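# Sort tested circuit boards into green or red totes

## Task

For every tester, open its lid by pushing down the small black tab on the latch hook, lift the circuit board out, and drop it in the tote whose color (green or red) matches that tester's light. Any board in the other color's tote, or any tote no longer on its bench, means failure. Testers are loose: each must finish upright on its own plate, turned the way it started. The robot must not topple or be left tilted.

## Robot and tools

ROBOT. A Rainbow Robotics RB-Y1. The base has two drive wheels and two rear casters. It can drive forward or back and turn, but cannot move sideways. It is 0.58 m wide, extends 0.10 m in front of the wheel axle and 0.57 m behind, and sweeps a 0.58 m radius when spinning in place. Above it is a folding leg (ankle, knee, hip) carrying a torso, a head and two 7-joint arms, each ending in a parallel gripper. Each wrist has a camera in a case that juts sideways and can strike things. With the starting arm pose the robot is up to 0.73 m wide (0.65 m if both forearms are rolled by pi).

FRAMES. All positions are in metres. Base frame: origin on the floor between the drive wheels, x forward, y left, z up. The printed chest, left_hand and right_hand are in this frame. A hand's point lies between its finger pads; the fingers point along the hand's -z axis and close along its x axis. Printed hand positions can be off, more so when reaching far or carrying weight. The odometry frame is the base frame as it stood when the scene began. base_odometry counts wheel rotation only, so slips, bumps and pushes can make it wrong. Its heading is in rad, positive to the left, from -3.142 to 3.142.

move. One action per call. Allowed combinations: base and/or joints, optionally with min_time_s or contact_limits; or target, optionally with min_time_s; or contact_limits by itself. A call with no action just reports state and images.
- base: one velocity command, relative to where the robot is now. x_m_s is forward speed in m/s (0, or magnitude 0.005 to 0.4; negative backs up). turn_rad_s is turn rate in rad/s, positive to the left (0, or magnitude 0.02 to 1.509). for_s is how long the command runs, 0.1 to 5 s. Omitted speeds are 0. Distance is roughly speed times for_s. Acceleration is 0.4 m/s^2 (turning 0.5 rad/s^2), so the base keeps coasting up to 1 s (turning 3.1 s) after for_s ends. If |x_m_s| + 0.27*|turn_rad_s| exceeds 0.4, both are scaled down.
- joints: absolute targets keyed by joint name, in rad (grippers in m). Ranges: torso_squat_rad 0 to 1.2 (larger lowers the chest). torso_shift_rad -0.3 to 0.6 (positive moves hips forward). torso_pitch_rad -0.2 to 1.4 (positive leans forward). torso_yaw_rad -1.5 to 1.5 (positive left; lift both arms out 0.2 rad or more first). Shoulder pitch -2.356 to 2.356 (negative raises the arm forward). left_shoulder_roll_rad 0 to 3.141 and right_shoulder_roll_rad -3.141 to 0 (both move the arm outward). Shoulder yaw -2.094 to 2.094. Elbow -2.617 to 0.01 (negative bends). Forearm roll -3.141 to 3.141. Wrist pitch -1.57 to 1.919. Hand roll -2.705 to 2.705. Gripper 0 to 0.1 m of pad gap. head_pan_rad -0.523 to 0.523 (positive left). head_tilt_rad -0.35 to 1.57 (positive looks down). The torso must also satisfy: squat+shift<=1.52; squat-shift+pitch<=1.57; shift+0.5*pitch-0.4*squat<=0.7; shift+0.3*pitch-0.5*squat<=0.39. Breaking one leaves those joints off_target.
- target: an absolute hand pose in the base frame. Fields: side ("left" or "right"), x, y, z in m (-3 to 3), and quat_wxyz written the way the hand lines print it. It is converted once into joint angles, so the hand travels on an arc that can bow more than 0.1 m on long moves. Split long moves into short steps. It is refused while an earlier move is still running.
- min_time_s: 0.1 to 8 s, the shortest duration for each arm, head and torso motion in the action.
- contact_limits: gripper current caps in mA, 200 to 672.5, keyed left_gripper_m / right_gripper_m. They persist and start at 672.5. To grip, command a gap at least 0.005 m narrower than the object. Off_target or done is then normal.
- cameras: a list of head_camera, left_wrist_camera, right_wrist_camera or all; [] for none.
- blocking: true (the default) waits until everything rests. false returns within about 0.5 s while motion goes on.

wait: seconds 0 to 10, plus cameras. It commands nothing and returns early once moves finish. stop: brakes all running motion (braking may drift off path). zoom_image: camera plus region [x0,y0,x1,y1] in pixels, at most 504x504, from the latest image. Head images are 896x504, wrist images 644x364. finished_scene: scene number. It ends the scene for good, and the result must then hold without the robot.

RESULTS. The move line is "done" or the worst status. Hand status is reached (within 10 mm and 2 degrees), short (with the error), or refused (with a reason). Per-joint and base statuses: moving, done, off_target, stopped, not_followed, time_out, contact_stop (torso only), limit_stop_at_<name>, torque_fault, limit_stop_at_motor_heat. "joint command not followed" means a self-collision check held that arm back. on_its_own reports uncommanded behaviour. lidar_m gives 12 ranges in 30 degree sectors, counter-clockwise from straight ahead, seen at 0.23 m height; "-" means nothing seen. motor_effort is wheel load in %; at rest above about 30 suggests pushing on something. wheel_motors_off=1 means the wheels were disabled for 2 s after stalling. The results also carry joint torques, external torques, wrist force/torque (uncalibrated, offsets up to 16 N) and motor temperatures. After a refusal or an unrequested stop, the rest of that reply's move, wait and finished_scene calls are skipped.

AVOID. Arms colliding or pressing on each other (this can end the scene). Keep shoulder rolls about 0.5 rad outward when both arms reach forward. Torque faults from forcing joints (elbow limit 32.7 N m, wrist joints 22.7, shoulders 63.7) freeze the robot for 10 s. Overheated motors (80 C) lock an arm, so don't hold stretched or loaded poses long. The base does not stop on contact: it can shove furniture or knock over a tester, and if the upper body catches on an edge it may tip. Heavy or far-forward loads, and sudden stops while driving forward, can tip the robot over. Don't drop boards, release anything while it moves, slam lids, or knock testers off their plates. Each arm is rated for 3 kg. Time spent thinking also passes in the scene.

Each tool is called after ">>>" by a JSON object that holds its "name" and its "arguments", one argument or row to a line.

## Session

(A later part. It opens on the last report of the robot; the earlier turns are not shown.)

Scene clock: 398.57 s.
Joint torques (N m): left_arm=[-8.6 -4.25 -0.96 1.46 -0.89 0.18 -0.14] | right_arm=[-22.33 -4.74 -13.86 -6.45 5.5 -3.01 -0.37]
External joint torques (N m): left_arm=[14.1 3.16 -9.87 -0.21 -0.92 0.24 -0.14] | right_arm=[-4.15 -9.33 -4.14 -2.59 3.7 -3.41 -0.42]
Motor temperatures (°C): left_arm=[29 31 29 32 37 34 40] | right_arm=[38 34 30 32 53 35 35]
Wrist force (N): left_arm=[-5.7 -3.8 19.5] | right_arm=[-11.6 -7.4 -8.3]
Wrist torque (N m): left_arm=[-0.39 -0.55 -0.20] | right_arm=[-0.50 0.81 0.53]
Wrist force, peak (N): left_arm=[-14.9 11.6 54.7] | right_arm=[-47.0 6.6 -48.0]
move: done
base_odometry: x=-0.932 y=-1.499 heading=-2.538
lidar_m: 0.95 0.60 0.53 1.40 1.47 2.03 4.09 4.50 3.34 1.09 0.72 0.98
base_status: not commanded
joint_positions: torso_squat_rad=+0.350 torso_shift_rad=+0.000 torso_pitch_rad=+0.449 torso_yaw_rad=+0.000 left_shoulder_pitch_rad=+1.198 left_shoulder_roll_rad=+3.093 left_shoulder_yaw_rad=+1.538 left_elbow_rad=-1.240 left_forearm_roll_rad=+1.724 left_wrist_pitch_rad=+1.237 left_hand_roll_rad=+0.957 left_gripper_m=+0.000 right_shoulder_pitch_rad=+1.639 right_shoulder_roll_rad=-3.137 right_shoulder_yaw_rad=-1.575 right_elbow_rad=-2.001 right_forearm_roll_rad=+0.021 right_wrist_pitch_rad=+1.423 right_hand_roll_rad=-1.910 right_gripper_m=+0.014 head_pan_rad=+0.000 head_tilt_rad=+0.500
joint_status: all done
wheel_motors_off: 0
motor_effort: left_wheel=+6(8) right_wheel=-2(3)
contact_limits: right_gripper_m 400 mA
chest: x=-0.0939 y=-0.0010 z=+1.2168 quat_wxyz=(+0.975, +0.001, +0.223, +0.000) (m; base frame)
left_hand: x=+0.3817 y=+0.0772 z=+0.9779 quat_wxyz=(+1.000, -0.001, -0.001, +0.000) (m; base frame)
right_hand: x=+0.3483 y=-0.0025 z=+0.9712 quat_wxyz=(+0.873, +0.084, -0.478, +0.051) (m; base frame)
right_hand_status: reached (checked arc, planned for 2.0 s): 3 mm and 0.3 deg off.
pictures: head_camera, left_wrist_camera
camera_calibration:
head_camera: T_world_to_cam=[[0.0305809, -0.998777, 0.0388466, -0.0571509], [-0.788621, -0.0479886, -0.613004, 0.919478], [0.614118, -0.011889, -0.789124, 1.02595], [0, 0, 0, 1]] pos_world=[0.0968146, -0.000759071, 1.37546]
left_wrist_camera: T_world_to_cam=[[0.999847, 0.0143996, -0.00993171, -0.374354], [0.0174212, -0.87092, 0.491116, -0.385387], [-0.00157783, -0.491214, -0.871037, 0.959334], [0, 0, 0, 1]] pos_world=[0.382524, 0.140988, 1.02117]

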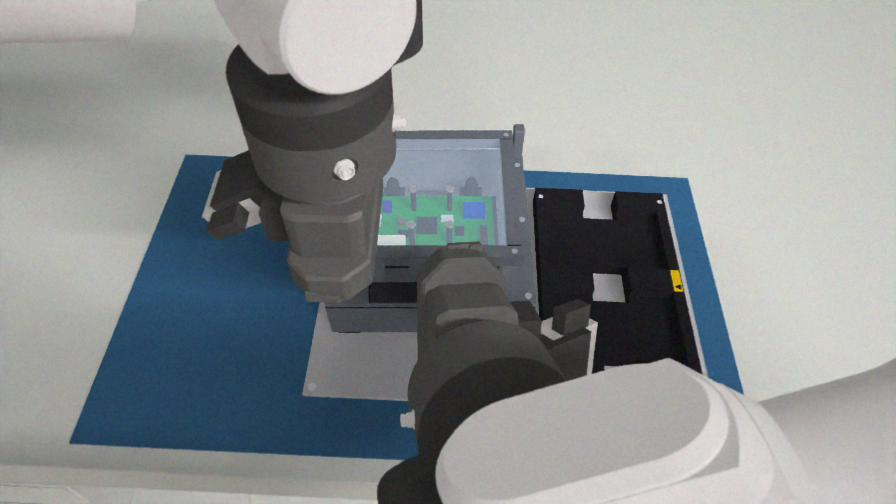

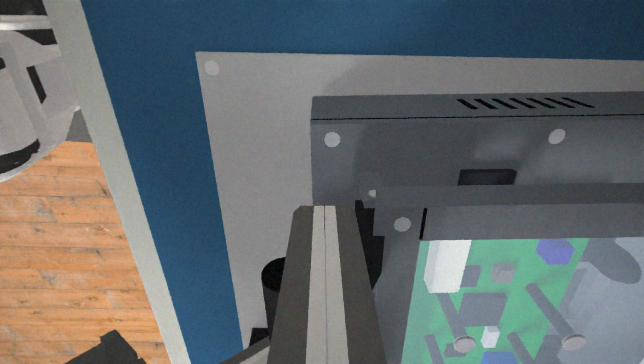

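>>> {"name": "move", "arguments": {
  "target": {"side":"left","x":0.36,"y":0.10,"z":1.03,"quat_wxyz":[1,0,0,0]},
  "cameras": ["head_camera","left_wrist_camera"]
}}

>>> {"name": "zoom_image", "arguments": {
  "camera": "left_wrist_camera",
  "region": [270, 120, 520, 300]
}}

>>> {"name": "zoom_image", "arguments": {
  "camera": "head_camera",
  "region": [290, 220, 490, 400]
}}

Scene clock: 413.93 s.
Joint torques (N m): left_arm=[-19.79 -6.33 9.72 1.26 0.31 0.05 0.28] | right_arm=[-22.15 3.63 -13.24 -4.31 4.22 0.64 0.22]
External joint torques (N m): left_arm=[1.59 0.66 0.04 -0.6 0.28 0.11 0.28] | right_arm=[-4 -0.93 -3.53 -0.43 2.42 0.25 0.17]
Motor temperatures (°C): left_arm=[29 31 29 32 37 34 40] | right_arm=[38 34 30 32 50 35 35]
Wrist force (N): left_arm=[-2.0 0.2 -9.3] | right_arm=[-13.3 7.7 -17.8]
Wrist torque (N m): left_arm=[-0.06 -0.44 -0.18] | right_arm=[-0.17 0.78 -0.03]
Wrist force, peak (N): left_arm=[-5.7 -3.7 20.1] | right_arm=[-14.5 9.1 -19.7]
move: done
base_odometry: x=-0.932 y=-1.499 heading=-2.538
lidar_m: 0.96 0.61 0.53 1.41 1.47 2.03 4.09 4.50 3.34 1.09 0.72 0.99
base_status: not commanded
joint_positions: torso_squat_rad=+0.350 torso_shift_rad=+0.000 torso_pitch_rad=+0.450 torso_yaw_rad=+0.000 left_shoulder_pitch_rad=+1.117 left_shoulder_roll_rad=+2.922 left_shoulder_yaw_rad=+1.562 left_elbow_rad=-1.466 left_forearm_roll_rad=+1.758 left_wrist_pitch_rad=+1.307 left_hand_roll_rad=+1.026 left_gripper_m=+0.000 right_shoulder_pitch_rad=+1.639 right_shoulder_roll_rad=-3.139 right_shoulder_yaw_rad=-1.576 right_elbow_rad=-2.002 right_forearm_roll_rad=+0.021 right_wrist_pitch_rad=+1.422 right_hand_roll_rad=-1.910 right_gripper_m=+0.015 head_pan_rad=+0.000 head_tilt_rad=+0.500
joint_status: all done
wheel_motors_off: 0
motor_effort: left_wheel=+2(5) right_wheel=-2(2)
contact_limits: right_gripper_m 400 mA
chest: x=-0.0933 y=-0.0008 z=+1.2167 quat_wxyz=(+0.975, +0.000, +0.223, +0.000) (m; base frame)
left_hand: x=+0.3604 y=+0.1002 z=+1.0292 quat_wxyz=(+1.000, +0.000, +0.001, +0.000) (m; base frame)
left_hand_status: reached (checked arc, planned for 0.5 s): 1 mm and 0.1 deg off.
right_hand: x=+0.3478 y=-0.0008 z=+0.9707 quat_wxyz=(+0.873, +0.085, -0.478, +0.052) (m; base frame)
pictures: head_camera, left_wrist_camera
camera_calibration:
head_camera: T_world_to_cam=[[0.0309261, -0.998758, 0.0390582, -0.0571495], [-0.789232, -0.0483789, -0.612186, 0.918803], [0.613315, -0.0118935, -0.789749, 1.02621], [0, 0, 0, 1]] pos_world=[0.0975263, -0.000422626, 1.37516]
left_wrist_camera: T_world_to_cam=[[0.999768, 0.0154222, -0.0150105, -0.34779], [0.0207882, -0.872518, 0.48814, -0.388184], [-0.00556873, -0.488339, -0.872636, 1.01813], [0, 0, 0, 1]] pos_world=[0.361449, 0.163861, 1.07273]

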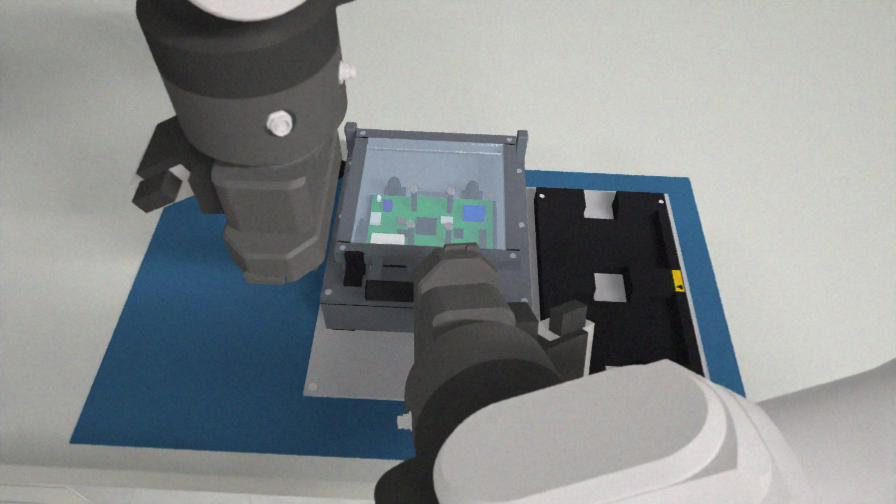

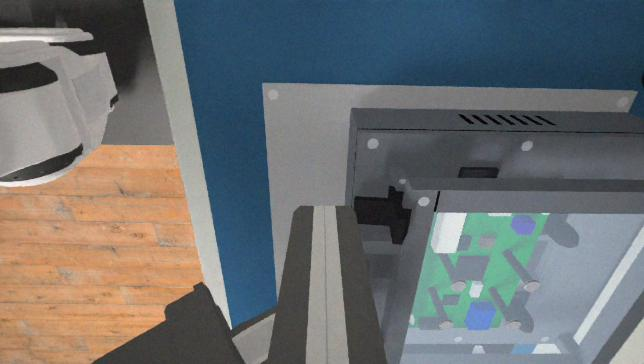

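Scaled by 2.016 from the camera's 644x364 image, which has a finer 920x520 frame.

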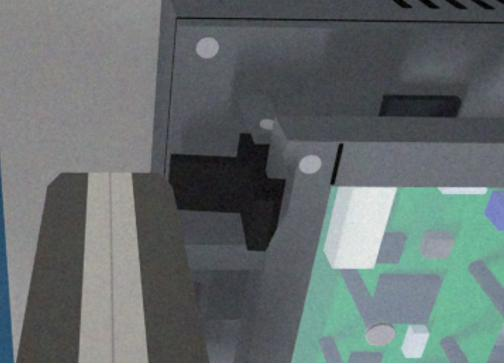

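Scaled by 2.520 from the camera's 896x504 image, which has a finer 1280x720 frame.

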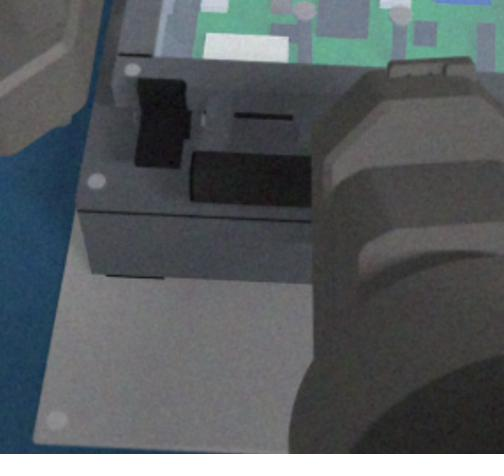

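>>> {"name": "move", "arguments": {
  "target": {"side":"left","x":0.377,"y":0.0765,"z":0.985,"quat_wxyz":[1,0,0,0]},
  "cameras": []
}}

>>> {"name": "move", "arguments": {
  "target": {"side":"left","x":0.377,"y":0.0765,"z":0.972,"quat_wxyz":[1,0,0,0]},
  "min_time_s": 3,
  "cameras": ["head_camera","left_wrist_camera"]
}}

>>> {"name": "zoom_image", "arguments": {
  "camera": "left_wrist_camera",
  "region": [270, 120, 520, 300]
}}

Scene clock: 429.90 s.
Joint torques (N m): left_arm=[-21 -6.92 8.5 2.25 0.24 -0.16 -0.14] | right_arm=[-22.31 5.03 -13.27 -3.94 4.05 0.71 0.19]
External joint torques (N m): left_arm=[1.49 0.41 -0.59 0.59 0.21 -0.1 -0.14] | right_arm=[-4.16 0.47 -3.56 -0.06 2.25 0.32 0.14]
Motor temperatures (°C): left_arm=[29 31 29 32 37 34 40] | right_arm=[37 33 30 32 49 35 35]
Wrist force (N): left_arm=[-1.4 0.1 -9.2] | right_arm=[-12.9 8.7 -15.4]
Wrist torque (N m): left_arm=[-0.06 -0.37 -0.19] | right_arm=[-0.16 0.72 -0.03]
Wrist force, peak (N): left_arm=[-1.4 0.2 -10.5] | right_arm=[-12.6 10.2 -19.4]
move: done
base_odometry: x=-0.932 y=-1.499 heading=-2.538
lidar_m: 0.95 0.61 0.52 1.41 1.47 2.03 4.09 4.50 3.35 1.09 0.71 0.99
base_status: not commanded
joint_positions: torso_squat_rad=+0.350 torso_shift_rad=+0.000 torso_pitch_rad=+0.450 torso_yaw_rad=+0.000 left_shoulder_pitch_rad=+1.182 left_shoulder_roll_rad=+3.072 left_shoulder_yaw_rad=+1.541 left_elbow_rad=-1.287 left_forearm_roll_rad=+1.722 left_wrist_pitch_rad=+1.247 left_hand_roll_rad=+0.988 left_gripper_m=+0.000 right_shoulder_pitch_rad=+1.639 right_shoulder_roll_rad=-3.140 right_shoulder_yaw_rad=-1.576 right_elbow_rad=-2.002 right_forearm_roll_rad=+0.021 right_wrist_pitch_rad=+1.422 right_hand_roll_rad=-1.910 right_gripper_m=+0.015 head_pan_rad=+0.000 head_tilt_rad=+0.500
joint_status: all done
wheel_motors_off: 0
motor_effort: left_wheel=+2(2) right_wheel=-1(3)
contact_limits: right_gripper_m 400 mA
chest: x=-0.0933 y=-0.0008 z=+1.2167 quat_wxyz=(+0.975, +0.000, +0.223, +0.000) (m; base frame)
left_hand: x=+0.3765 y=+0.0766 z=+0.9852 quat_wxyz=(+1.000, -0.001, -0.001, +0.000) (m; base frame)
left_hand_status: reached (checked arc, planned for 0.5 s): 1 mm and 0.2 deg off.
right_hand: x=+0.3477 y=-0.0007 z=+0.9707 quat_wxyz=(+0.873, +0.085, -0.477, +0.052) (m; base frame)
pictures: none
No camera images: "cameras" was empty.

Scene clock: 433.23 s.
Joint torques (N m): left_arm=[-16.29 -4.5 5.13 3.47 -0.97 -1.39 -0.32] | right_arm=[-17.47 3.53 -9.51 -2.96 1.56 -1.35 0.19]
External joint torques (N m): left_arm=[6.26 2.84 -3.85 1.88 -0.99 -1.33 -0.32] | right_arm=[0.71 -1.04 0.21 0.9 -0.24 -1.74 0.14]
Motor temperatures (°C): left_arm=[29 31 29 32 37 34 40] | right_arm=[37 33 30 32 48 35 35]
Wrist force (N): left_arm=[-7.7 0.9 3.4] | right_arm=[0.4 4.1 -2.7]
Wrist torque (N m): left_arm=[-0.03 -0.28 -0.19] | right_arm=[-0.32 0.49 0.07]
Wrist force, peak (N): left_arm=[-2.0 0.6 -9.4] | right_arm=[-21.3 8.5 -26.1]
move: done
base_odometry: x=-0.932 y=-1.499 heading=-2.538
lidar_m: 0.95 0.61 0.53 1.40 1.47 2.03 4.09 4.51 3.33 1.09 0.72 0.99
base_status: not commanded
joint_positions: torso_squat_rad=+0.350 torso_shift_rad=+0.000 torso_pitch_rad=+0.449 torso_yaw_rad=+0.000 left_shoulder_pitch_rad=+1.202 left_shoulder_roll_rad=+3.089 left_shoulder_yaw_rad=+1.533 left_elbow_rad=-1.267 left_forearm_roll_rad=+1.712 left_wrist_pitch_rad=+1.228 left_hand_roll_rad=+0.981 left_gripper_m=+0.000 right_shoulder_pitch_rad=+1.638 right_shoulder_roll_rad=-3.139 right_shoulder_yaw_rad=-1.577 right_elbow_rad=-2.002 right_forearm_roll_rad=+0.022 right_wrist_pitch_rad=+1.422 right_hand_roll_rad=-1.910 right_gripper_m=+0.015 head_pan_rad=+0.000 head_tilt_rad=+0.500
joint_status: all done
wheel_motors_off: 0
motor_effort: left_wheel=+1(3) right_wheel=+0(3)
contact_limits: right_gripper_m 400 mA
chest: x=-0.0939 y=-0.0008 z=+1.2168 quat_wxyz=(+0.975, +0.001, +0.223, +0.000) (m; base frame)
left_hand: x=+0.3766 y=+0.0762 z=+0.9739 quat_wxyz=(+1.000, +0.000, -0.001, +0.000) (m; base frame)
left_hand_status: reached (checked arc, planned for 3.0 s): 2 mm and 0.2 deg off.
right_hand: x=+0.3479 y=-0.0005 z=+0.9722 quat_wxyz=(+0.872, +0.086, -0.479, +0.052) (m; base frame)
pictures: head_camera, left_wrist_camera
camera_calibration:
head_camera: T_world_to_cam=[[0.0308194, -0.998761, 0.039065, -0.0571939], [-0.788626, -0.0483106, -0.612973, 0.919451], [0.614101, -0.0119162, -0.789138, 1.02596], [0, 0, 0, 1]] pos_world=[0.096822, -0.000478273, 1.37546]
left_wrist_camera: T_world_to_cam=[[0.999838, 0.0149731, -0.00997136, -0.369278], [0.0179375, -0.871891, 0.489372, -0.382607], [-0.00136652, -0.489471, -0.872018, 0.956075], [0, 0, 0, 1]] pos_world=[0.377388, 0.13991, 1.01727]

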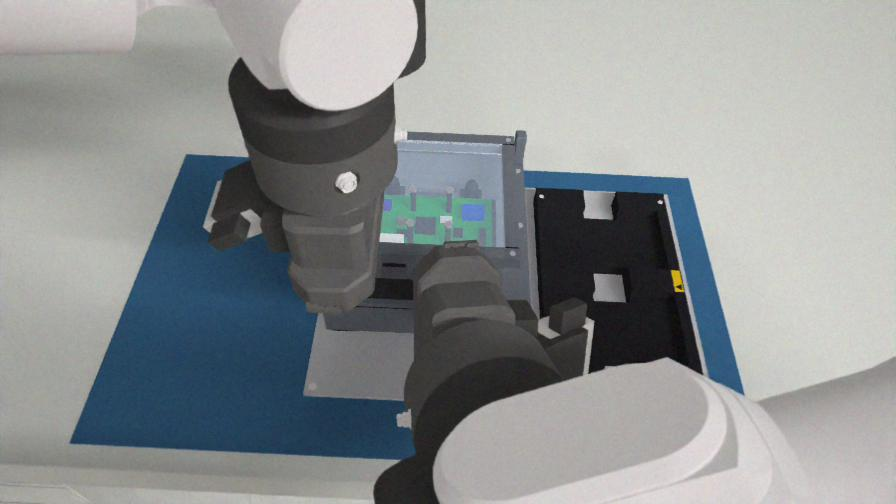

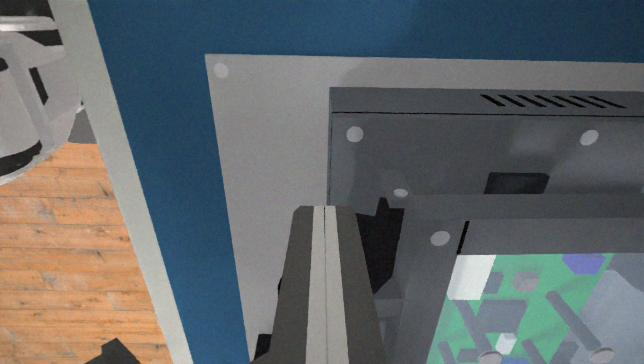

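Scaled by 2.016 from the camera's 644x364 image, which has a finer 920x520 frame.

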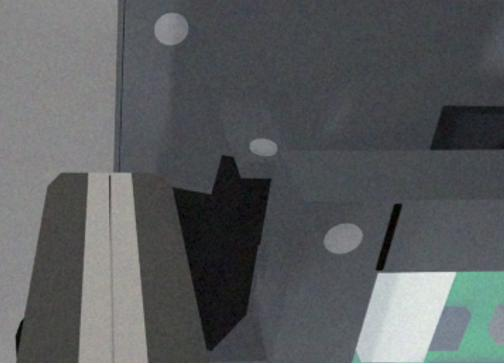

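>>> {"name": "move", "arguments": {
  "target": {"side":"left","x":0.377,"y":0.0765,"z":0.970,"quat_wxyz":[1,0,0,0]},
  "min_time_s": 1.5,
  "cameras": ["left_wrist_camera"]
}}

>>> {"name": "move", "arguments": {
  "target": {"side":"right","x":0.352,"y":0,"z":0.982,"quat_wxyz":[0.872,0.086,-0.479,0.052]},
  "min_time_s": 3,
  "cameras": ["head_camera","left_wrist_camera"]
}}

>>> {"name": "zoom_image", "arguments": {
  "camera": "left_wrist_camera",
  "region": [270, 120, 520, 300]
}}

Scene clock: 442.67 s.
Joint torques (N m): left_arm=[-8.58 -2.02 1.51 4.97 -2.54 -4.15 -0.3] | right_arm=[-16.85 2.57 -8.68 -4.99 1.14 -1.29 0.22]
External joint torques (N m): left_arm=[14.02 5.35 -7.43 3.38 -2.57 -4.09 -0.3] | right_arm=[1.35 -2.01 1.06 -1.14 -0.66 -1.68 0.17]
Motor temperatures (°C): left_arm=[30 31 29 32 37 34 40] | right_arm=[37 33 29 32 48 35 35]
Wrist force (N): left_arm=[-20.7 6.1 33.4] | right_arm=[2.8 4.5 -11.9]
Wrist torque (N m): left_arm=[0.14 -0.12 -0.14] | right_arm=[-0.31 0.59 0.03]
Wrist force, peak (N): left_arm=[-20.9 6.2 34.2] | right_arm=[1.9 5.0 -12.3]
move: done
base_odometry: x=-0.932 y=-1.499 heading=-2.538
lidar_m: 0.95 0.61 0.53 1.41 1.46 2.03 4.09 4.51 3.34 1.08 0.71 0.99
base_status: not commanded
joint_positions: torso_squat_rad=+0.350 torso_shift_rad=-0.001 torso_pitch_rad=+0.448 torso_yaw_rad=+0.000 left_shoulder_pitch_rad=+1.206 left_shoulder_roll_rad=+3.095 left_shoulder_yaw_rad=+1.533 left_elbow_rad=-1.256 left_forearm_roll_rad=+1.712 left_wrist_pitch_rad=+1.225 left_hand_roll_rad=+0.975 left_gripper_m=+0.000 right_shoulder_pitch_rad=+1.638 right_shoulder_roll_rad=-3.139 right_shoulder_yaw_rad=-1.577 right_elbow_rad=-2.002 right_forearm_roll_rad=+0.022 right_wrist_pitch_rad=+1.422 right_hand_roll_rad=-1.910 right_gripper_m=+0.015 head_pan_rad=+0.000 head_tilt_rad=+0.500
joint_status: all done
wheel_motors_off: 0
motor_effort: left_wheel=+2(2) right_wheel=-1(2)
contact_limits: right_gripper_m 400 mA
chest: x=-0.0944 y=-0.0008 z=+1.2169 quat_wxyz=(+0.975, +0.001, +0.222, +0.000) (m; base frame)
left_hand: x=+0.3774 y=+0.0759 z=+0.9727 quat_wxyz=(+1.000, -0.001, -0.002, +0.000) (m; base frame)
left_hand_status: reached (checked arc, planned for 1.5 s): 3 mm and 0.2 deg off.
right_hand: x=+0.3480 y=-0.0006 z=+0.9730 quat_wxyz=(+0.872, +0.085, -0.480, +0.052) (m; base frame)
pictures: left_wrist_camera
camera_calibration:
left_wrist_camera: T_world_to_cam=[[0.999847, 0.0152169, -0.00865824, -0.37146], [0.0175075, -0.8715, 0.490084, -0.382901], [-0.0000881006, -0.49016, -0.871632, 0.954079], [0, 0, 0, 1]] pos_world=[0.378191, 0.139606, 1.01604]

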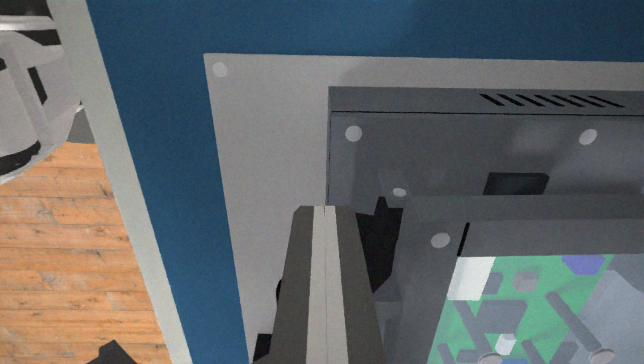

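Scene clock: 446.00 s.
Joint torques (N m): left_arm=[-9.24 -1.8 1.59 3.82 -1.78 -3.81 -0.36] | right_arm=[-28.94 8.01 -18.56 0.05 6.48 -0.67 0.92]
External joint torques (N m): left_arm=[13.36 5.56 -7.35 2.22 -1.81 -3.75 -0.36] | right_arm=[-10.58 3.29 -8.7 3.77 4.67 -1.04 0.87]
Motor temperatures (°C): left_arm=[29 31 29 32 37 34 40] | right_arm=[37 33 29 31 48 35 35]
Wrist force (N): left_arm=[-16.1 6.7 28.4] | right_arm=[-21.8 1.8 9.6]
Wrist torque (N m): left_arm=[0.16 -0.20 -0.16] | right_arm=[-0.48 1.26 0.07]
Wrist force, peak (N): left_arm=[-20.0 6.4 35.9] | right_arm=[-21.9 1.8 9.7]
move: done
base_odometry: x=-0.932 y=-1.499 heading=-2.538
lidar_m: 0.96 0.60 0.52 1.41 1.48 2.03 4.09 4.50 3.34 1.09 0.71 0.99
base_status: not commanded
joint_positions: torso_squat_rad=+0.350 torso_shift_rad=-0.001 torso_pitch_rad=+0.448 torso_yaw_rad=+0.000 left_shoulder_pitch_rad=+1.206 left_shoulder_roll_rad=+3.095 left_shoulder_yaw_rad=+1.533 left_elbow_rad=-1.256 left_forearm_roll_rad=+1.712 left_wrist_pitch_rad=+1.225 left_hand_roll_rad=+0.975 left_gripper_m=+0.000 right_shoulder_pitch_rad=+1.623 right_shoulder_roll_rad=-3.129 right_shoulder_yaw_rad=-1.591 right_elbow_rad=-2.013 right_forearm_roll_rad=-0.006 right_wrist_pitch_rad=+1.421 right_hand_roll_rad=-1.897 right_gripper_m=+0.015 head_pan_rad=+0.000 head_tilt_rad=+0.500
joint_status: all done
wheel_motors_off: 0
motor_effort: left_wheel=+3(5) right_wheel=+0(3)
contact_limits: right_gripper_m 400 mA
chest: x=-0.0946 y=-0.0008 z=+1.2169 quat_wxyz=(+0.975, +0.001, +0.222, +0.000) (m; base frame)
left_hand: x=+0.3774 y=+0.0760 z=+0.9727 quat_wxyz=(+1.000, -0.001, -0.002, +0.000) (m; base frame)
right_hand: x=+0.3503 y=-0.0003 z=+0.9800 quat_wxyz=(+0.873, +0.086, -0.477, +0.052) (m; base frame)
right_hand_status: reached (checked arc, planned for 3.0 s): 3 mm and 0.2 deg off.
pictures: head_camera, left_wrist_camera
camera_calibration:
head_camera: T_world_to_cam=[[0.0308665, -0.998761, 0.039025, -0.0571335], [-0.787883, -0.0483375, -0.613925, 0.9202], [0.615051, -0.0117974, -0.788399, 1.02569], [0, 0, 0, 1]] pos_world=[0.0959226, -0.000482017, 1.37582]
left_wrist_camera: T_world_to_cam=[[0.999846, 0.0154291, -0.00832699, -0.371779], [0.0175301, -0.871536, 0.490019, -0.382811], [0.000303281, -0.490089, -0.871672, 0.954031], [0, 0, 0, 1]] pos_world=[0.378143, 0.139663, 1.01609]

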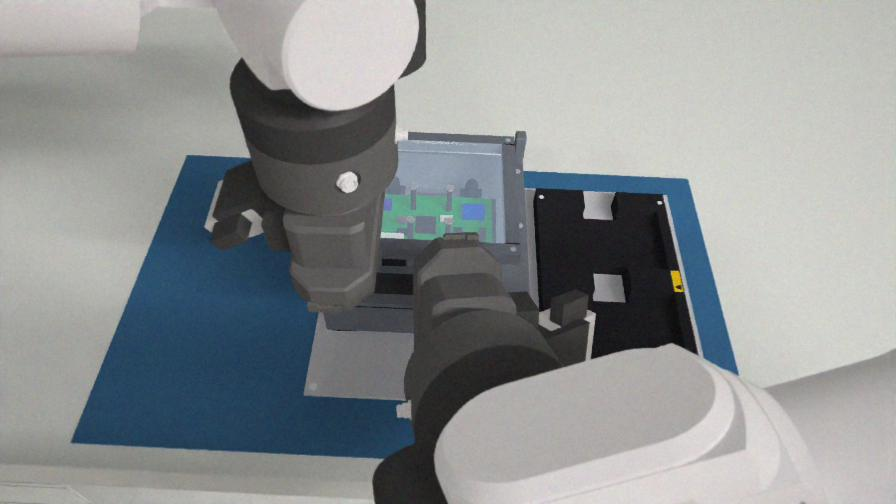

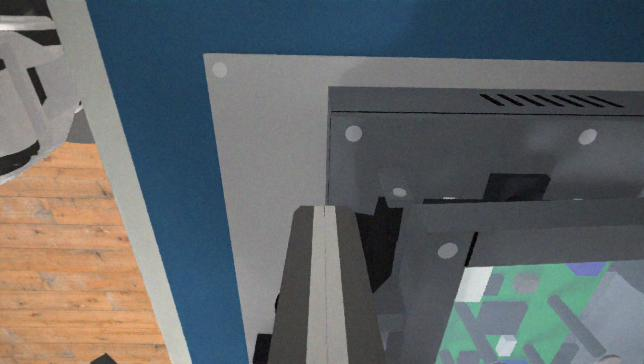

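Scaled by 2.016 from the camera's 644x364 image, which has a finer 920x520 frame.

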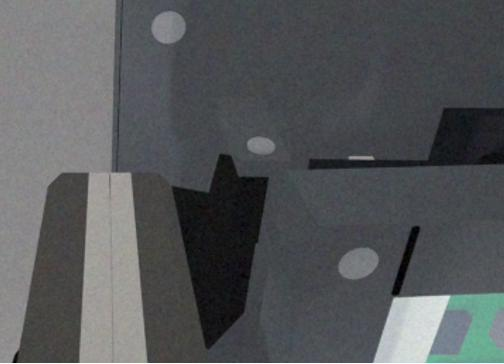

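>>> {"name": "move", "arguments": {
  "target": {"side":"right","x":0.366,"y":0,"z":1.020,"quat_wxyz":[0.887,0,-0.462,0]},
  "min_time_s": 4,
  "cameras": ["head_camera"]
}}

>>> {"name": "move", "arguments": {
  "target": {"side":"left","x":0.365,"y":0.11,"z":1.06,"quat_wxyz":[1,0,0,0]},
  "cameras": []
}}

>>> {"name": "move", "arguments": {
  "target": {"side":"left","x":0.33,"y":0.2,"z":1.1,"quat_wxyz":[1,0,0,0]},
  "cameras": []
}}

>>> {"name": "move", "arguments": {
  "target": {"side":"left","x":0.25,"y":0.36,"z":1.1,"quat_wxyz":[1,0,0,0]},
  "cameras": ["head_camera"]
}}

Scene clock: 453.30 s.
Joint torques (N m): left_arm=[-8.92 -1.92 1.47 3.84 -1.84 -3.8 -0.24] | right_arm=[-29.01 8.09 -18.25 0.05 6.44 -0.81 0.81]
External joint torques (N m): left_arm=[13.68 5.45 -7.47 2.25 -1.86 -3.74 -0.24] | right_arm=[-10.66 3.37 -8.39 3.77 4.63 -1.17 0.76]
Motor temperatures (°C): left_arm=[29 31 29 32 37 34 40] | right_arm=[37 34 29 31 48 35 35]
Wrist force (N): left_arm=[-16.5 6.8 30.0] | right_arm=[-20.5 2.1 10.5]
Wrist torque (N m): left_arm=[0.13 -0.25 -0.16] | right_arm=[-0.49 1.24 0.06]
Wrist force, peak (N): left_arm=[-16.2 6.9 30.4] | right_arm=[-21.8 1.9 10.3]
move: refused
base_odometry: x=-0.932 y=-1.499 heading=-2.538
lidar_m: 0.95 0.60 0.52 1.41 1.47 2.03 4.09 4.51 3.35 1.09 0.71 0.99
base_status: not commanded
joint_positions: torso_squat_rad=+0.350 torso_shift_rad=-0.001 torso_pitch_rad=+0.448 torso_yaw_rad=+0.000 left_shoulder_pitch_rad=+1.206 left_shoulder_roll_rad=+3.095 left_shoulder_yaw_rad=+1.533 left_elbow_rad=-1.256 left_forearm_roll_rad=+1.712 left_wrist_pitch_rad=+1.225 left_hand_roll_rad=+0.975 left_gripper_m=+0.000 right_shoulder_pitch_rad=+1.623 right_shoulder_roll_rad=-3.129 right_shoulder_yaw_rad=-1.591 right_elbow_rad=-2.013 right_forearm_roll_rad=-0.006 right_wrist_pitch_rad=+1.421 right_hand_roll_rad=-1.897 right_gripper_m=+0.015 head_pan_rad=+0.000 head_tilt_rad=+0.500
joint_status: not commanded
wheel_motors_off: 0
motor_effort: left_wheel=+4(4) right_wheel=+2(2)
contact_limits: right_gripper_m 400 mA
chest: x=-0.0946 y=-0.0008 z=+1.2169 quat_wxyz=(+0.975, +0.001, +0.222, +0.000) (m; base frame)
left_hand: x=+0.3774 y=+0.0760 z=+0.9727 quat_wxyz=(+1.000, -0.001, -0.002, +0.000) (m; base frame)
right_hand: x=+0.3503 y=-0.0003 z=+0.9800 quat_wxyz=(+0.873, +0.086, -0.477, +0.052) (m; base frame)
right_hand_status: refused: the posture found for that pose stands 11 mm from the other arm (limit 20 mm). Nothing moved. The solve starts from where the arm stands: from another posture it may find a clear one.
pictures: head_camera
camera_calibration:
head_camera: T_world_to_cam=[[0.0308663, -0.998761, 0.0390246, -0.0571333], [-0.787883, -0.0483371, -0.613924, 0.9202], [0.61505, -0.0117973, -0.7884, 1.02569], [0, 0, 0, 1]] pos_world=[0.0959226, -0.000482428, 1.37582]

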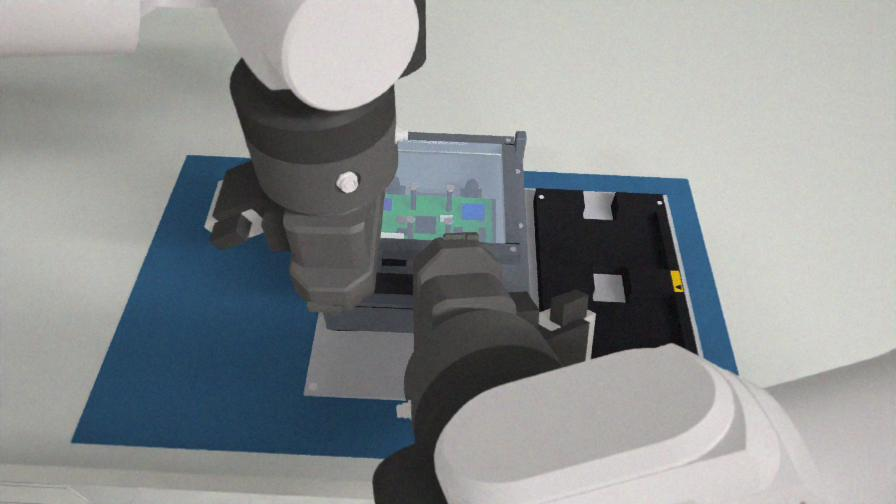

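not run: a stop that you did not command came earlier in this reply.

not run: a stop that you did not command came earlier in this reply.

not run: a stop that you did not command came earlier in this reply.

>>> {"name": "move", "arguments": {
  "target": {"side":"right","x":0.357,"y":0,"z":0.998,"quat_wxyz":[0.872,0.086,-0.479,0.052]},
  "min_time_s": 2.5,
  "cameras": ["left_wrist_camera"]
}}

>>> {"name": "move", "arguments": {
  "target": {"side":"left","x":0.36,"y":0.11,"z":1.05,"quat_wxyz":[1,0,0,0]},
  "cameras": ["head_camera","left_wrist_camera"]
}}

>>> {"name": "move", "arguments": {
  "target": {"side":"left","x":0.33,"y":0.2,"z":1.1,"quat_wxyz":[1,0,0,0]},
  "cameras": []
}}

>>> {"name": "move", "arguments": {
  "target": {"side":"left","x":0.25,"y":0.36,"z":1.1,"quat_wxyz":[1,0,0,0]},
  "cameras": ["head_camera"]
}}

Scene clock: 462.77 s.
Joint torques (N m): left_arm=[-10.16 -2.13 2.16 1.7 -0.21 -1.83 -0.2] | right_arm=[-32.06 10.25 -20.81 3.14 8 0.25 0.89]
External joint torques (N m): left_arm=[12.44 5.23 -6.78 0.1 -0.23 -1.76 -0.2] | right_arm=[-13.48 5.32 -10.74 6.63 6.18 -0.08 0.84]
Motor temperatures (°C): left_arm=[29 31 29 32 37 34 40] | right_arm=[37 34 30 31 48 35 35]
Wrist force (N): left_arm=[-7.9 8.0 24.6] | right_arm=[-27.6 2.4 18.0]
Wrist torque (N m): left_arm=[-0.39 -0.34 -0.28] | right_arm=[-0.41 1.36 0.03]
Wrist force, peak (N): left_arm=[-16.3 6.6 30.4] | right_arm=[-26.4 -0.5 27.5]
move: done
base_odometry: x=-0.932 y=-1.499 heading=-2.538
lidar_m: 0.95 0.60 0.53 1.41 1.47 2.03 4.09 4.50 3.34 1.08 0.71 0.99
base_status: not commanded
joint_positions: torso_squat_rad=+0.350 torso_shift_rad=-0.001 torso_pitch_rad=+0.448 torso_yaw_rad=+0.000 left_shoulder_pitch_rad=+1.206 left_shoulder_roll_rad=+3.095 left_shoulder_yaw_rad=+1.533 left_elbow_rad=-1.255 left_forearm_roll_rad=+1.712 left_wrist_pitch_rad=+1.225 left_hand_roll_rad=+0.975 left_gripper_m=+0.000 right_shoulder_pitch_rad=+1.595 right_shoulder_roll_rad=-3.110 right_shoulder_yaw_rad=-1.617 right_elbow_rad=-2.037 right_forearm_roll_rad=-0.049 right_wrist_pitch_rad=+1.425 right_hand_roll_rad=-1.876 right_gripper_m=+0.015 head_pan_rad=+0.000 head_tilt_rad=+0.500
joint_status: all done
wheel_motors_off: 0
motor_effort: left_wheel=+7(9) right_wheel=+5(8)
contact_limits: right_gripper_m 400 mA
chest: x=-0.0946 y=-0.0009 z=+1.2169 quat_wxyz=(+0.975, +0.001, +0.222, +0.000) (m; base frame)
left_hand: x=+0.3776 y=+0.0759 z=+0.9726 quat_wxyz=(+1.000, -0.001, -0.002, +0.000) (m; base frame)
right_hand: x=+0.3546 y=+0.0001 z=+0.9951 quat_wxyz=(+0.873, +0.086, -0.477, +0.053) (m; base frame)
right_hand_status: reached (checked arc, planned for 2.5 s): 4 mm and 0.3 deg off.
pictures: left_wrist_camera
camera_calibration:
left_wrist_camera: T_world_to_cam=[[0.999847, 0.0156277, -0.0079081, -0.372352], [0.0174979, -0.871582, 0.489937, -0.382668], [0.000763995, -0.49, -0.871722, 0.953747], [0, 0, 0, 1]] pos_world=[0.378262, 0.139628, 1.01594]

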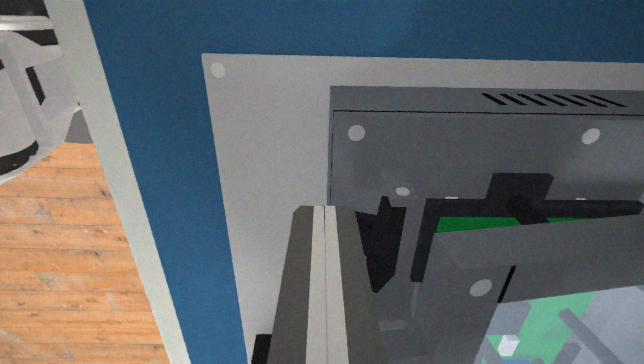

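Scene clock: 463.67 s.
Joint torques (N m): left_arm=[-19.41 -5.87 10.1 1.42 0.21 -0.17 0.22] | right_arm=[-23.66 7.97 -14.48 1.31 4.54 0.42 0.81]
External joint torques (N m): left_arm=[1.74 0.98 0.35 -0.63 0.18 -0.11 0.22] | right_arm=[-5.05 3.03 -4.4 4.8 2.72 0.09 0.77]
Motor temperatures (°C): left_arm=[29 31 29 32 37 34 40] | right_arm=[37 34 30 31 48 35 35]
Wrist force (N): left_arm=[-1.6 0.2 -9.7] | right_arm=[-14.0 7.6 5.2]
Wrist torque (N m): left_arm=[-0.05 -0.41 -0.18] | right_arm=[-0.24 0.92 0.06]
Wrist force, peak (N): left_arm=[-7.9 8.1 24.7] | right_arm=[-27.8 2.1 18.4]
move: done
base_odometry: x=-0.932 y=-1.499 heading=-2.538
lidar_m: 0.95 0.60 0.53 1.41 1.47 2.03 4.09 4.50 3.34 1.09 0.71 1.00
base_status: not commanded
joint_positions: torso_squat_rad=+0.350 torso_shift_rad=+0.000 torso_pitch_rad=+0.449 torso_yaw_rad=+0.000 left_shoulder_pitch_rad=+1.090 left_shoulder_roll_rad=+2.877 left_shoulder_yaw_rad=+1.576 left_elbow_rad=-1.486 left_forearm_roll_rad=+1.782 left_wrist_pitch_rad=+1.341 left_hand_roll_rad=+1.007 left_gripper_m=+0.000 right_shoulder_pitch_rad=+1.593 right_shoulder_roll_rad=-3.109 right_shoulder_yaw_rad=-1.619 right_elbow_rad=-2.037 right_forearm_roll_rad=-0.048 right_wrist_pitch_rad=+1.425 right_hand_roll_rad=-1.876 right_gripper_m=+0.015 head_pan_rad=+0.000 head_tilt_rad=+0.500
joint_status: all done
wheel_motors_off: 0
motor_effort: left_wheel=+4(10) right_wheel=+4(7)
contact_limits: right_gripper_m 400 mA
chest: x=-0.0938 y=-0.0008 z=+1.2167 quat_wxyz=(+0.975, +0.001, +0.223, +0.000) (m; base frame)
left_hand: x=+0.3607 y=+0.1101 z=+1.0493 quat_wxyz=(+1.000, +0.000, +0.001, +0.000) (m; base frame)
left_hand_status: reached (checked arc, planned for 0.6 s): 1 mm and 0.1 deg off.
right_hand: x=+0.3562 y=+0.0004 z=+0.9959 quat_wxyz=(+0.873, +0.087, -0.478, +0.053) (m; base frame)
pictures: head_camera, left_wrist_camera
camera_calibration:
head_camera: T_world_to_cam=[[0.0308237, -0.998762, 0.0390373, -0.0571695], [-0.788765, -0.0482943, -0.612794, 0.919254], [0.613921, -0.0119027, -0.789278, 1.02605], [0, 0, 0, 1]] pos_world=[0.0969234, -0.000491173, 1.37538]
left_wrist_camera: T_world_to_cam=[[0.999786, 0.0155959, -0.0135948, -0.349405], [0.0202506, -0.872279, 0.488589, -0.389675], [-0.00423849, -0.488759, -0.872408, 1.03979], [0, 0, 0, 1]] pos_world=[0.361628, 0.173753, 1.09277]

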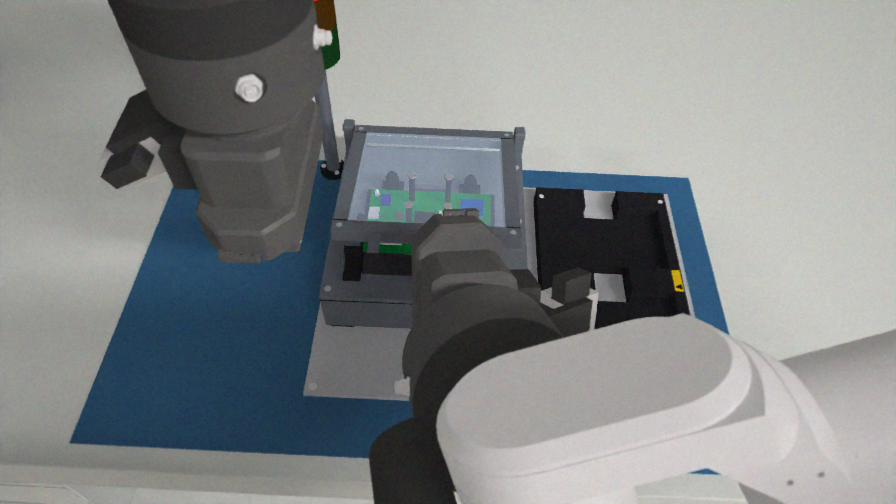

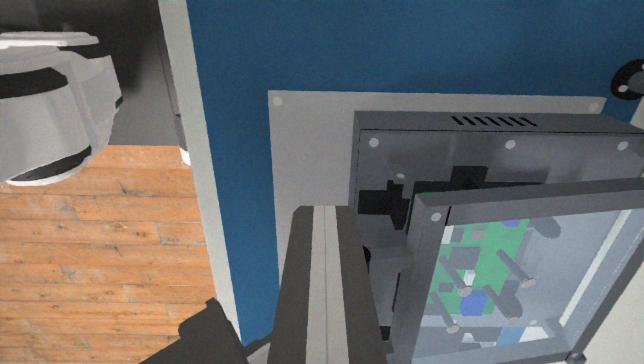

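Scene clock: 464.70 s.
Joint torques (N m): left_arm=[-17.13 -4.75 10.73 1.86 0.22 0.07 -0.06] | right_arm=[-23.3 7.76 -14.32 1.23 4.45 0.51 0.86]
External joint torques (N m): left_arm=[0.65 0.63 0.78 -0.6 0.19 0.13 -0.06] | right_arm=[-4.7 2.82 -4.24 4.71 2.63 0.19 0.81]
Motor temperatures (°C): left_arm=[29 31 29 32 37 34 40] | right_arm=[37 34 30 31 48 35 35]
Wrist force (N): left_arm=[-1.7 0.3 -9.3] | right_arm=[-14.0 9.2 3.8]
Wrist torque (N m): left_arm=[-0.07 -0.39 -0.19] | right_arm=[-0.19 0.91 0.05]
Wrist force, peak (N): left_arm=[-1.7 0.1 -10.0] | right_arm=[-14.5 8.1 10.2]
move: done
base_odometry: x=-0.932 y=-1.499 heading=-2.538
lidar_m: 0.95 0.60 0.53 1.41 1.47 2.02 4.08 4.51 3.33 1.09 0.72 0.99
base_status: not commanded
joint_positions: torso_squat_rad=+0.350 torso_shift_rad=+0.000 torso_pitch_rad=+0.449 torso_yaw_rad=+0.000 left_shoulder_pitch_rad=+1.045 left_shoulder_roll_rad=+2.527 left_shoulder_yaw_rad=+1.593 left_elbow_rad=-1.735 left_forearm_roll_rad=+1.836 left_wrist_pitch_rad=+1.411 left_hand_roll_rad=+0.919 left_gripper_m=+0.000 right_shoulder_pitch_rad=+1.593 right_shoulder_roll_rad=-3.109 right_shoulder_yaw_rad=-1.619 right_elbow_rad=-2.037 right_forearm_roll_rad=-0.048 right_wrist_pitch_rad=+1.425 right_hand_roll_rad=-1.876 right_gripper_m=+0.015 head_pan_rad=+0.000 head_tilt_rad=+0.500
joint_status: all done
wheel_motors_off: 0
motor_effort: left_wheel=+4(5) right_wheel=+3(5)
contact_limits: right_gripper_m 400 mA
chest: x=-0.0938 y=-0.0008 z=+1.2167 quat_wxyz=(+0.975, +0.001, +0.223, +0.000) (m; base frame)
left_hand: x=+0.3301 y=+0.2001 z=+1.0999 quat_wxyz=(+1.000, +0.000, +0.000, +0.000) (m; base frame)
left_hand_status: reached (checked arc, planned for 0.7 s): 0 mm and 0.0 deg off.
right_hand: x=+0.3563 y=+0.0004 z=+0.9959 quat_wxyz=(+0.873, +0.087, -0.478, +0.053) (m; base frame)
pictures: none
No camera images: "cameras" was empty.

Scene clock: 465.97 s.
Joint torques (N m): left_arm=[-8.96 -3.11 8.82 1.79 0.28 -0.46 0.33] | right_arm=[-23.3 7.3 -13.89 0.48 4.39 0.19 0.87]
External joint torques (N m): left_arm=[1.12 0.62 -0.78 -0.65 0.26 -0.39 0.33] | right_arm=[-4.7 2.36 -3.81 3.96 2.57 -0.13 0.82]
Motor temperatures (°C): left_arm=[29 31 29 32 37 34 40] | right_arm=[37 34 30 31 48 35 35]
Wrist force (N): left_arm=[-1.4 -0.1 -9.4] | right_arm=[-13.3 8.3 5.4]
Wrist torque (N m): left_arm=[-0.03 -0.39 -0.21] | right_arm=[-0.23 0.90 0.07]
Wrist force, peak (N): left_arm=[-2.4 0.5 -9.9] | right_arm=[-14.7 9.9 7.5]
move: done
base_odometry: x=-0.932 y=-1.499 heading=-2.538
lidar_m: 0.96 0.60 0.52 1.41 1.47 2.02 4.09 4.51 3.34 1.09 0.71 1.00
base_status: not commanded
joint_positions: torso_squat_rad=+0.350 torso_shift_rad=+0.000 torso_pitch_rad=+0.450 torso_yaw_rad=+0.000 left_shoulder_pitch_rad=+1.127 left_shoulder_roll_rad=+1.952 left_shoulder_yaw_rad=+1.536 left_elbow_rad=-1.991 left_forearm_roll_rad=+1.829 left_wrist_pitch_rad=+1.378 left_hand_roll_rad=+0.574 left_gripper_m=+0.000 right_shoulder_pitch_rad=+1.593 right_shoulder_roll_rad=-3.109 right_shoulder_yaw_rad=-1.619 right_elbow_rad=-2.037 right_forearm_roll_rad=-0.048 right_wrist_pitch_rad=+1.425 right_hand_roll_rad=-1.876 right_gripper_m=+0.015 head_pan_rad=+0.000 head_tilt_rad=+0.500
joint_status: all done
wheel_motors_off: 0
motor_effort: left_wheel=+4(6) right_wheel=+3(5)
contact_limits: right_gripper_m 400 mA
chest: x=-0.0937 y=-0.0008 z=+1.2167 quat_wxyz=(+0.975, +0.000, +0.223, +0.000) (m; base frame)
left_hand: x=+0.2501 y=+0.3600 z=+1.1001 quat_wxyz=(+1.000, +0.000, +0.000, +0.000) (m; base frame)
left_hand_status: reached (checked arc, planned for 0.9 s): 0 mm and 0.1 deg off.
right_hand: x=+0.3564 y=+0.0003 z=+0.9959 quat_wxyz=(+0.873, +0.087, -0.478, +0.053) (m; base frame)
pictures: head_camera
camera_calibration:
head_camera: T_world_to_cam=[[0.0308549, -0.99876, 0.0390662, -0.0571817], [-0.788843, -0.0483351, -0.612691, 0.919165], [0.613819, -0.0119127, -0.789357, 1.02609], [0, 0, 0, 1]] pos_world=[0.0970097, -0.000459473, 1.37535]

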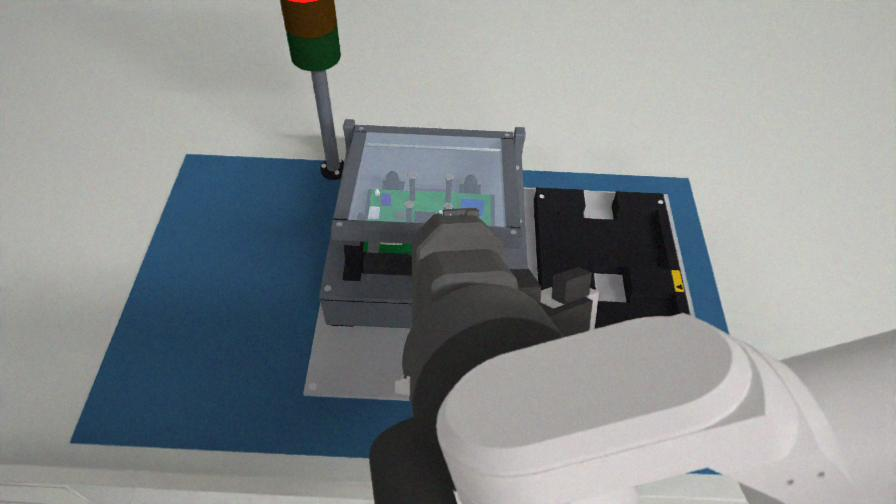

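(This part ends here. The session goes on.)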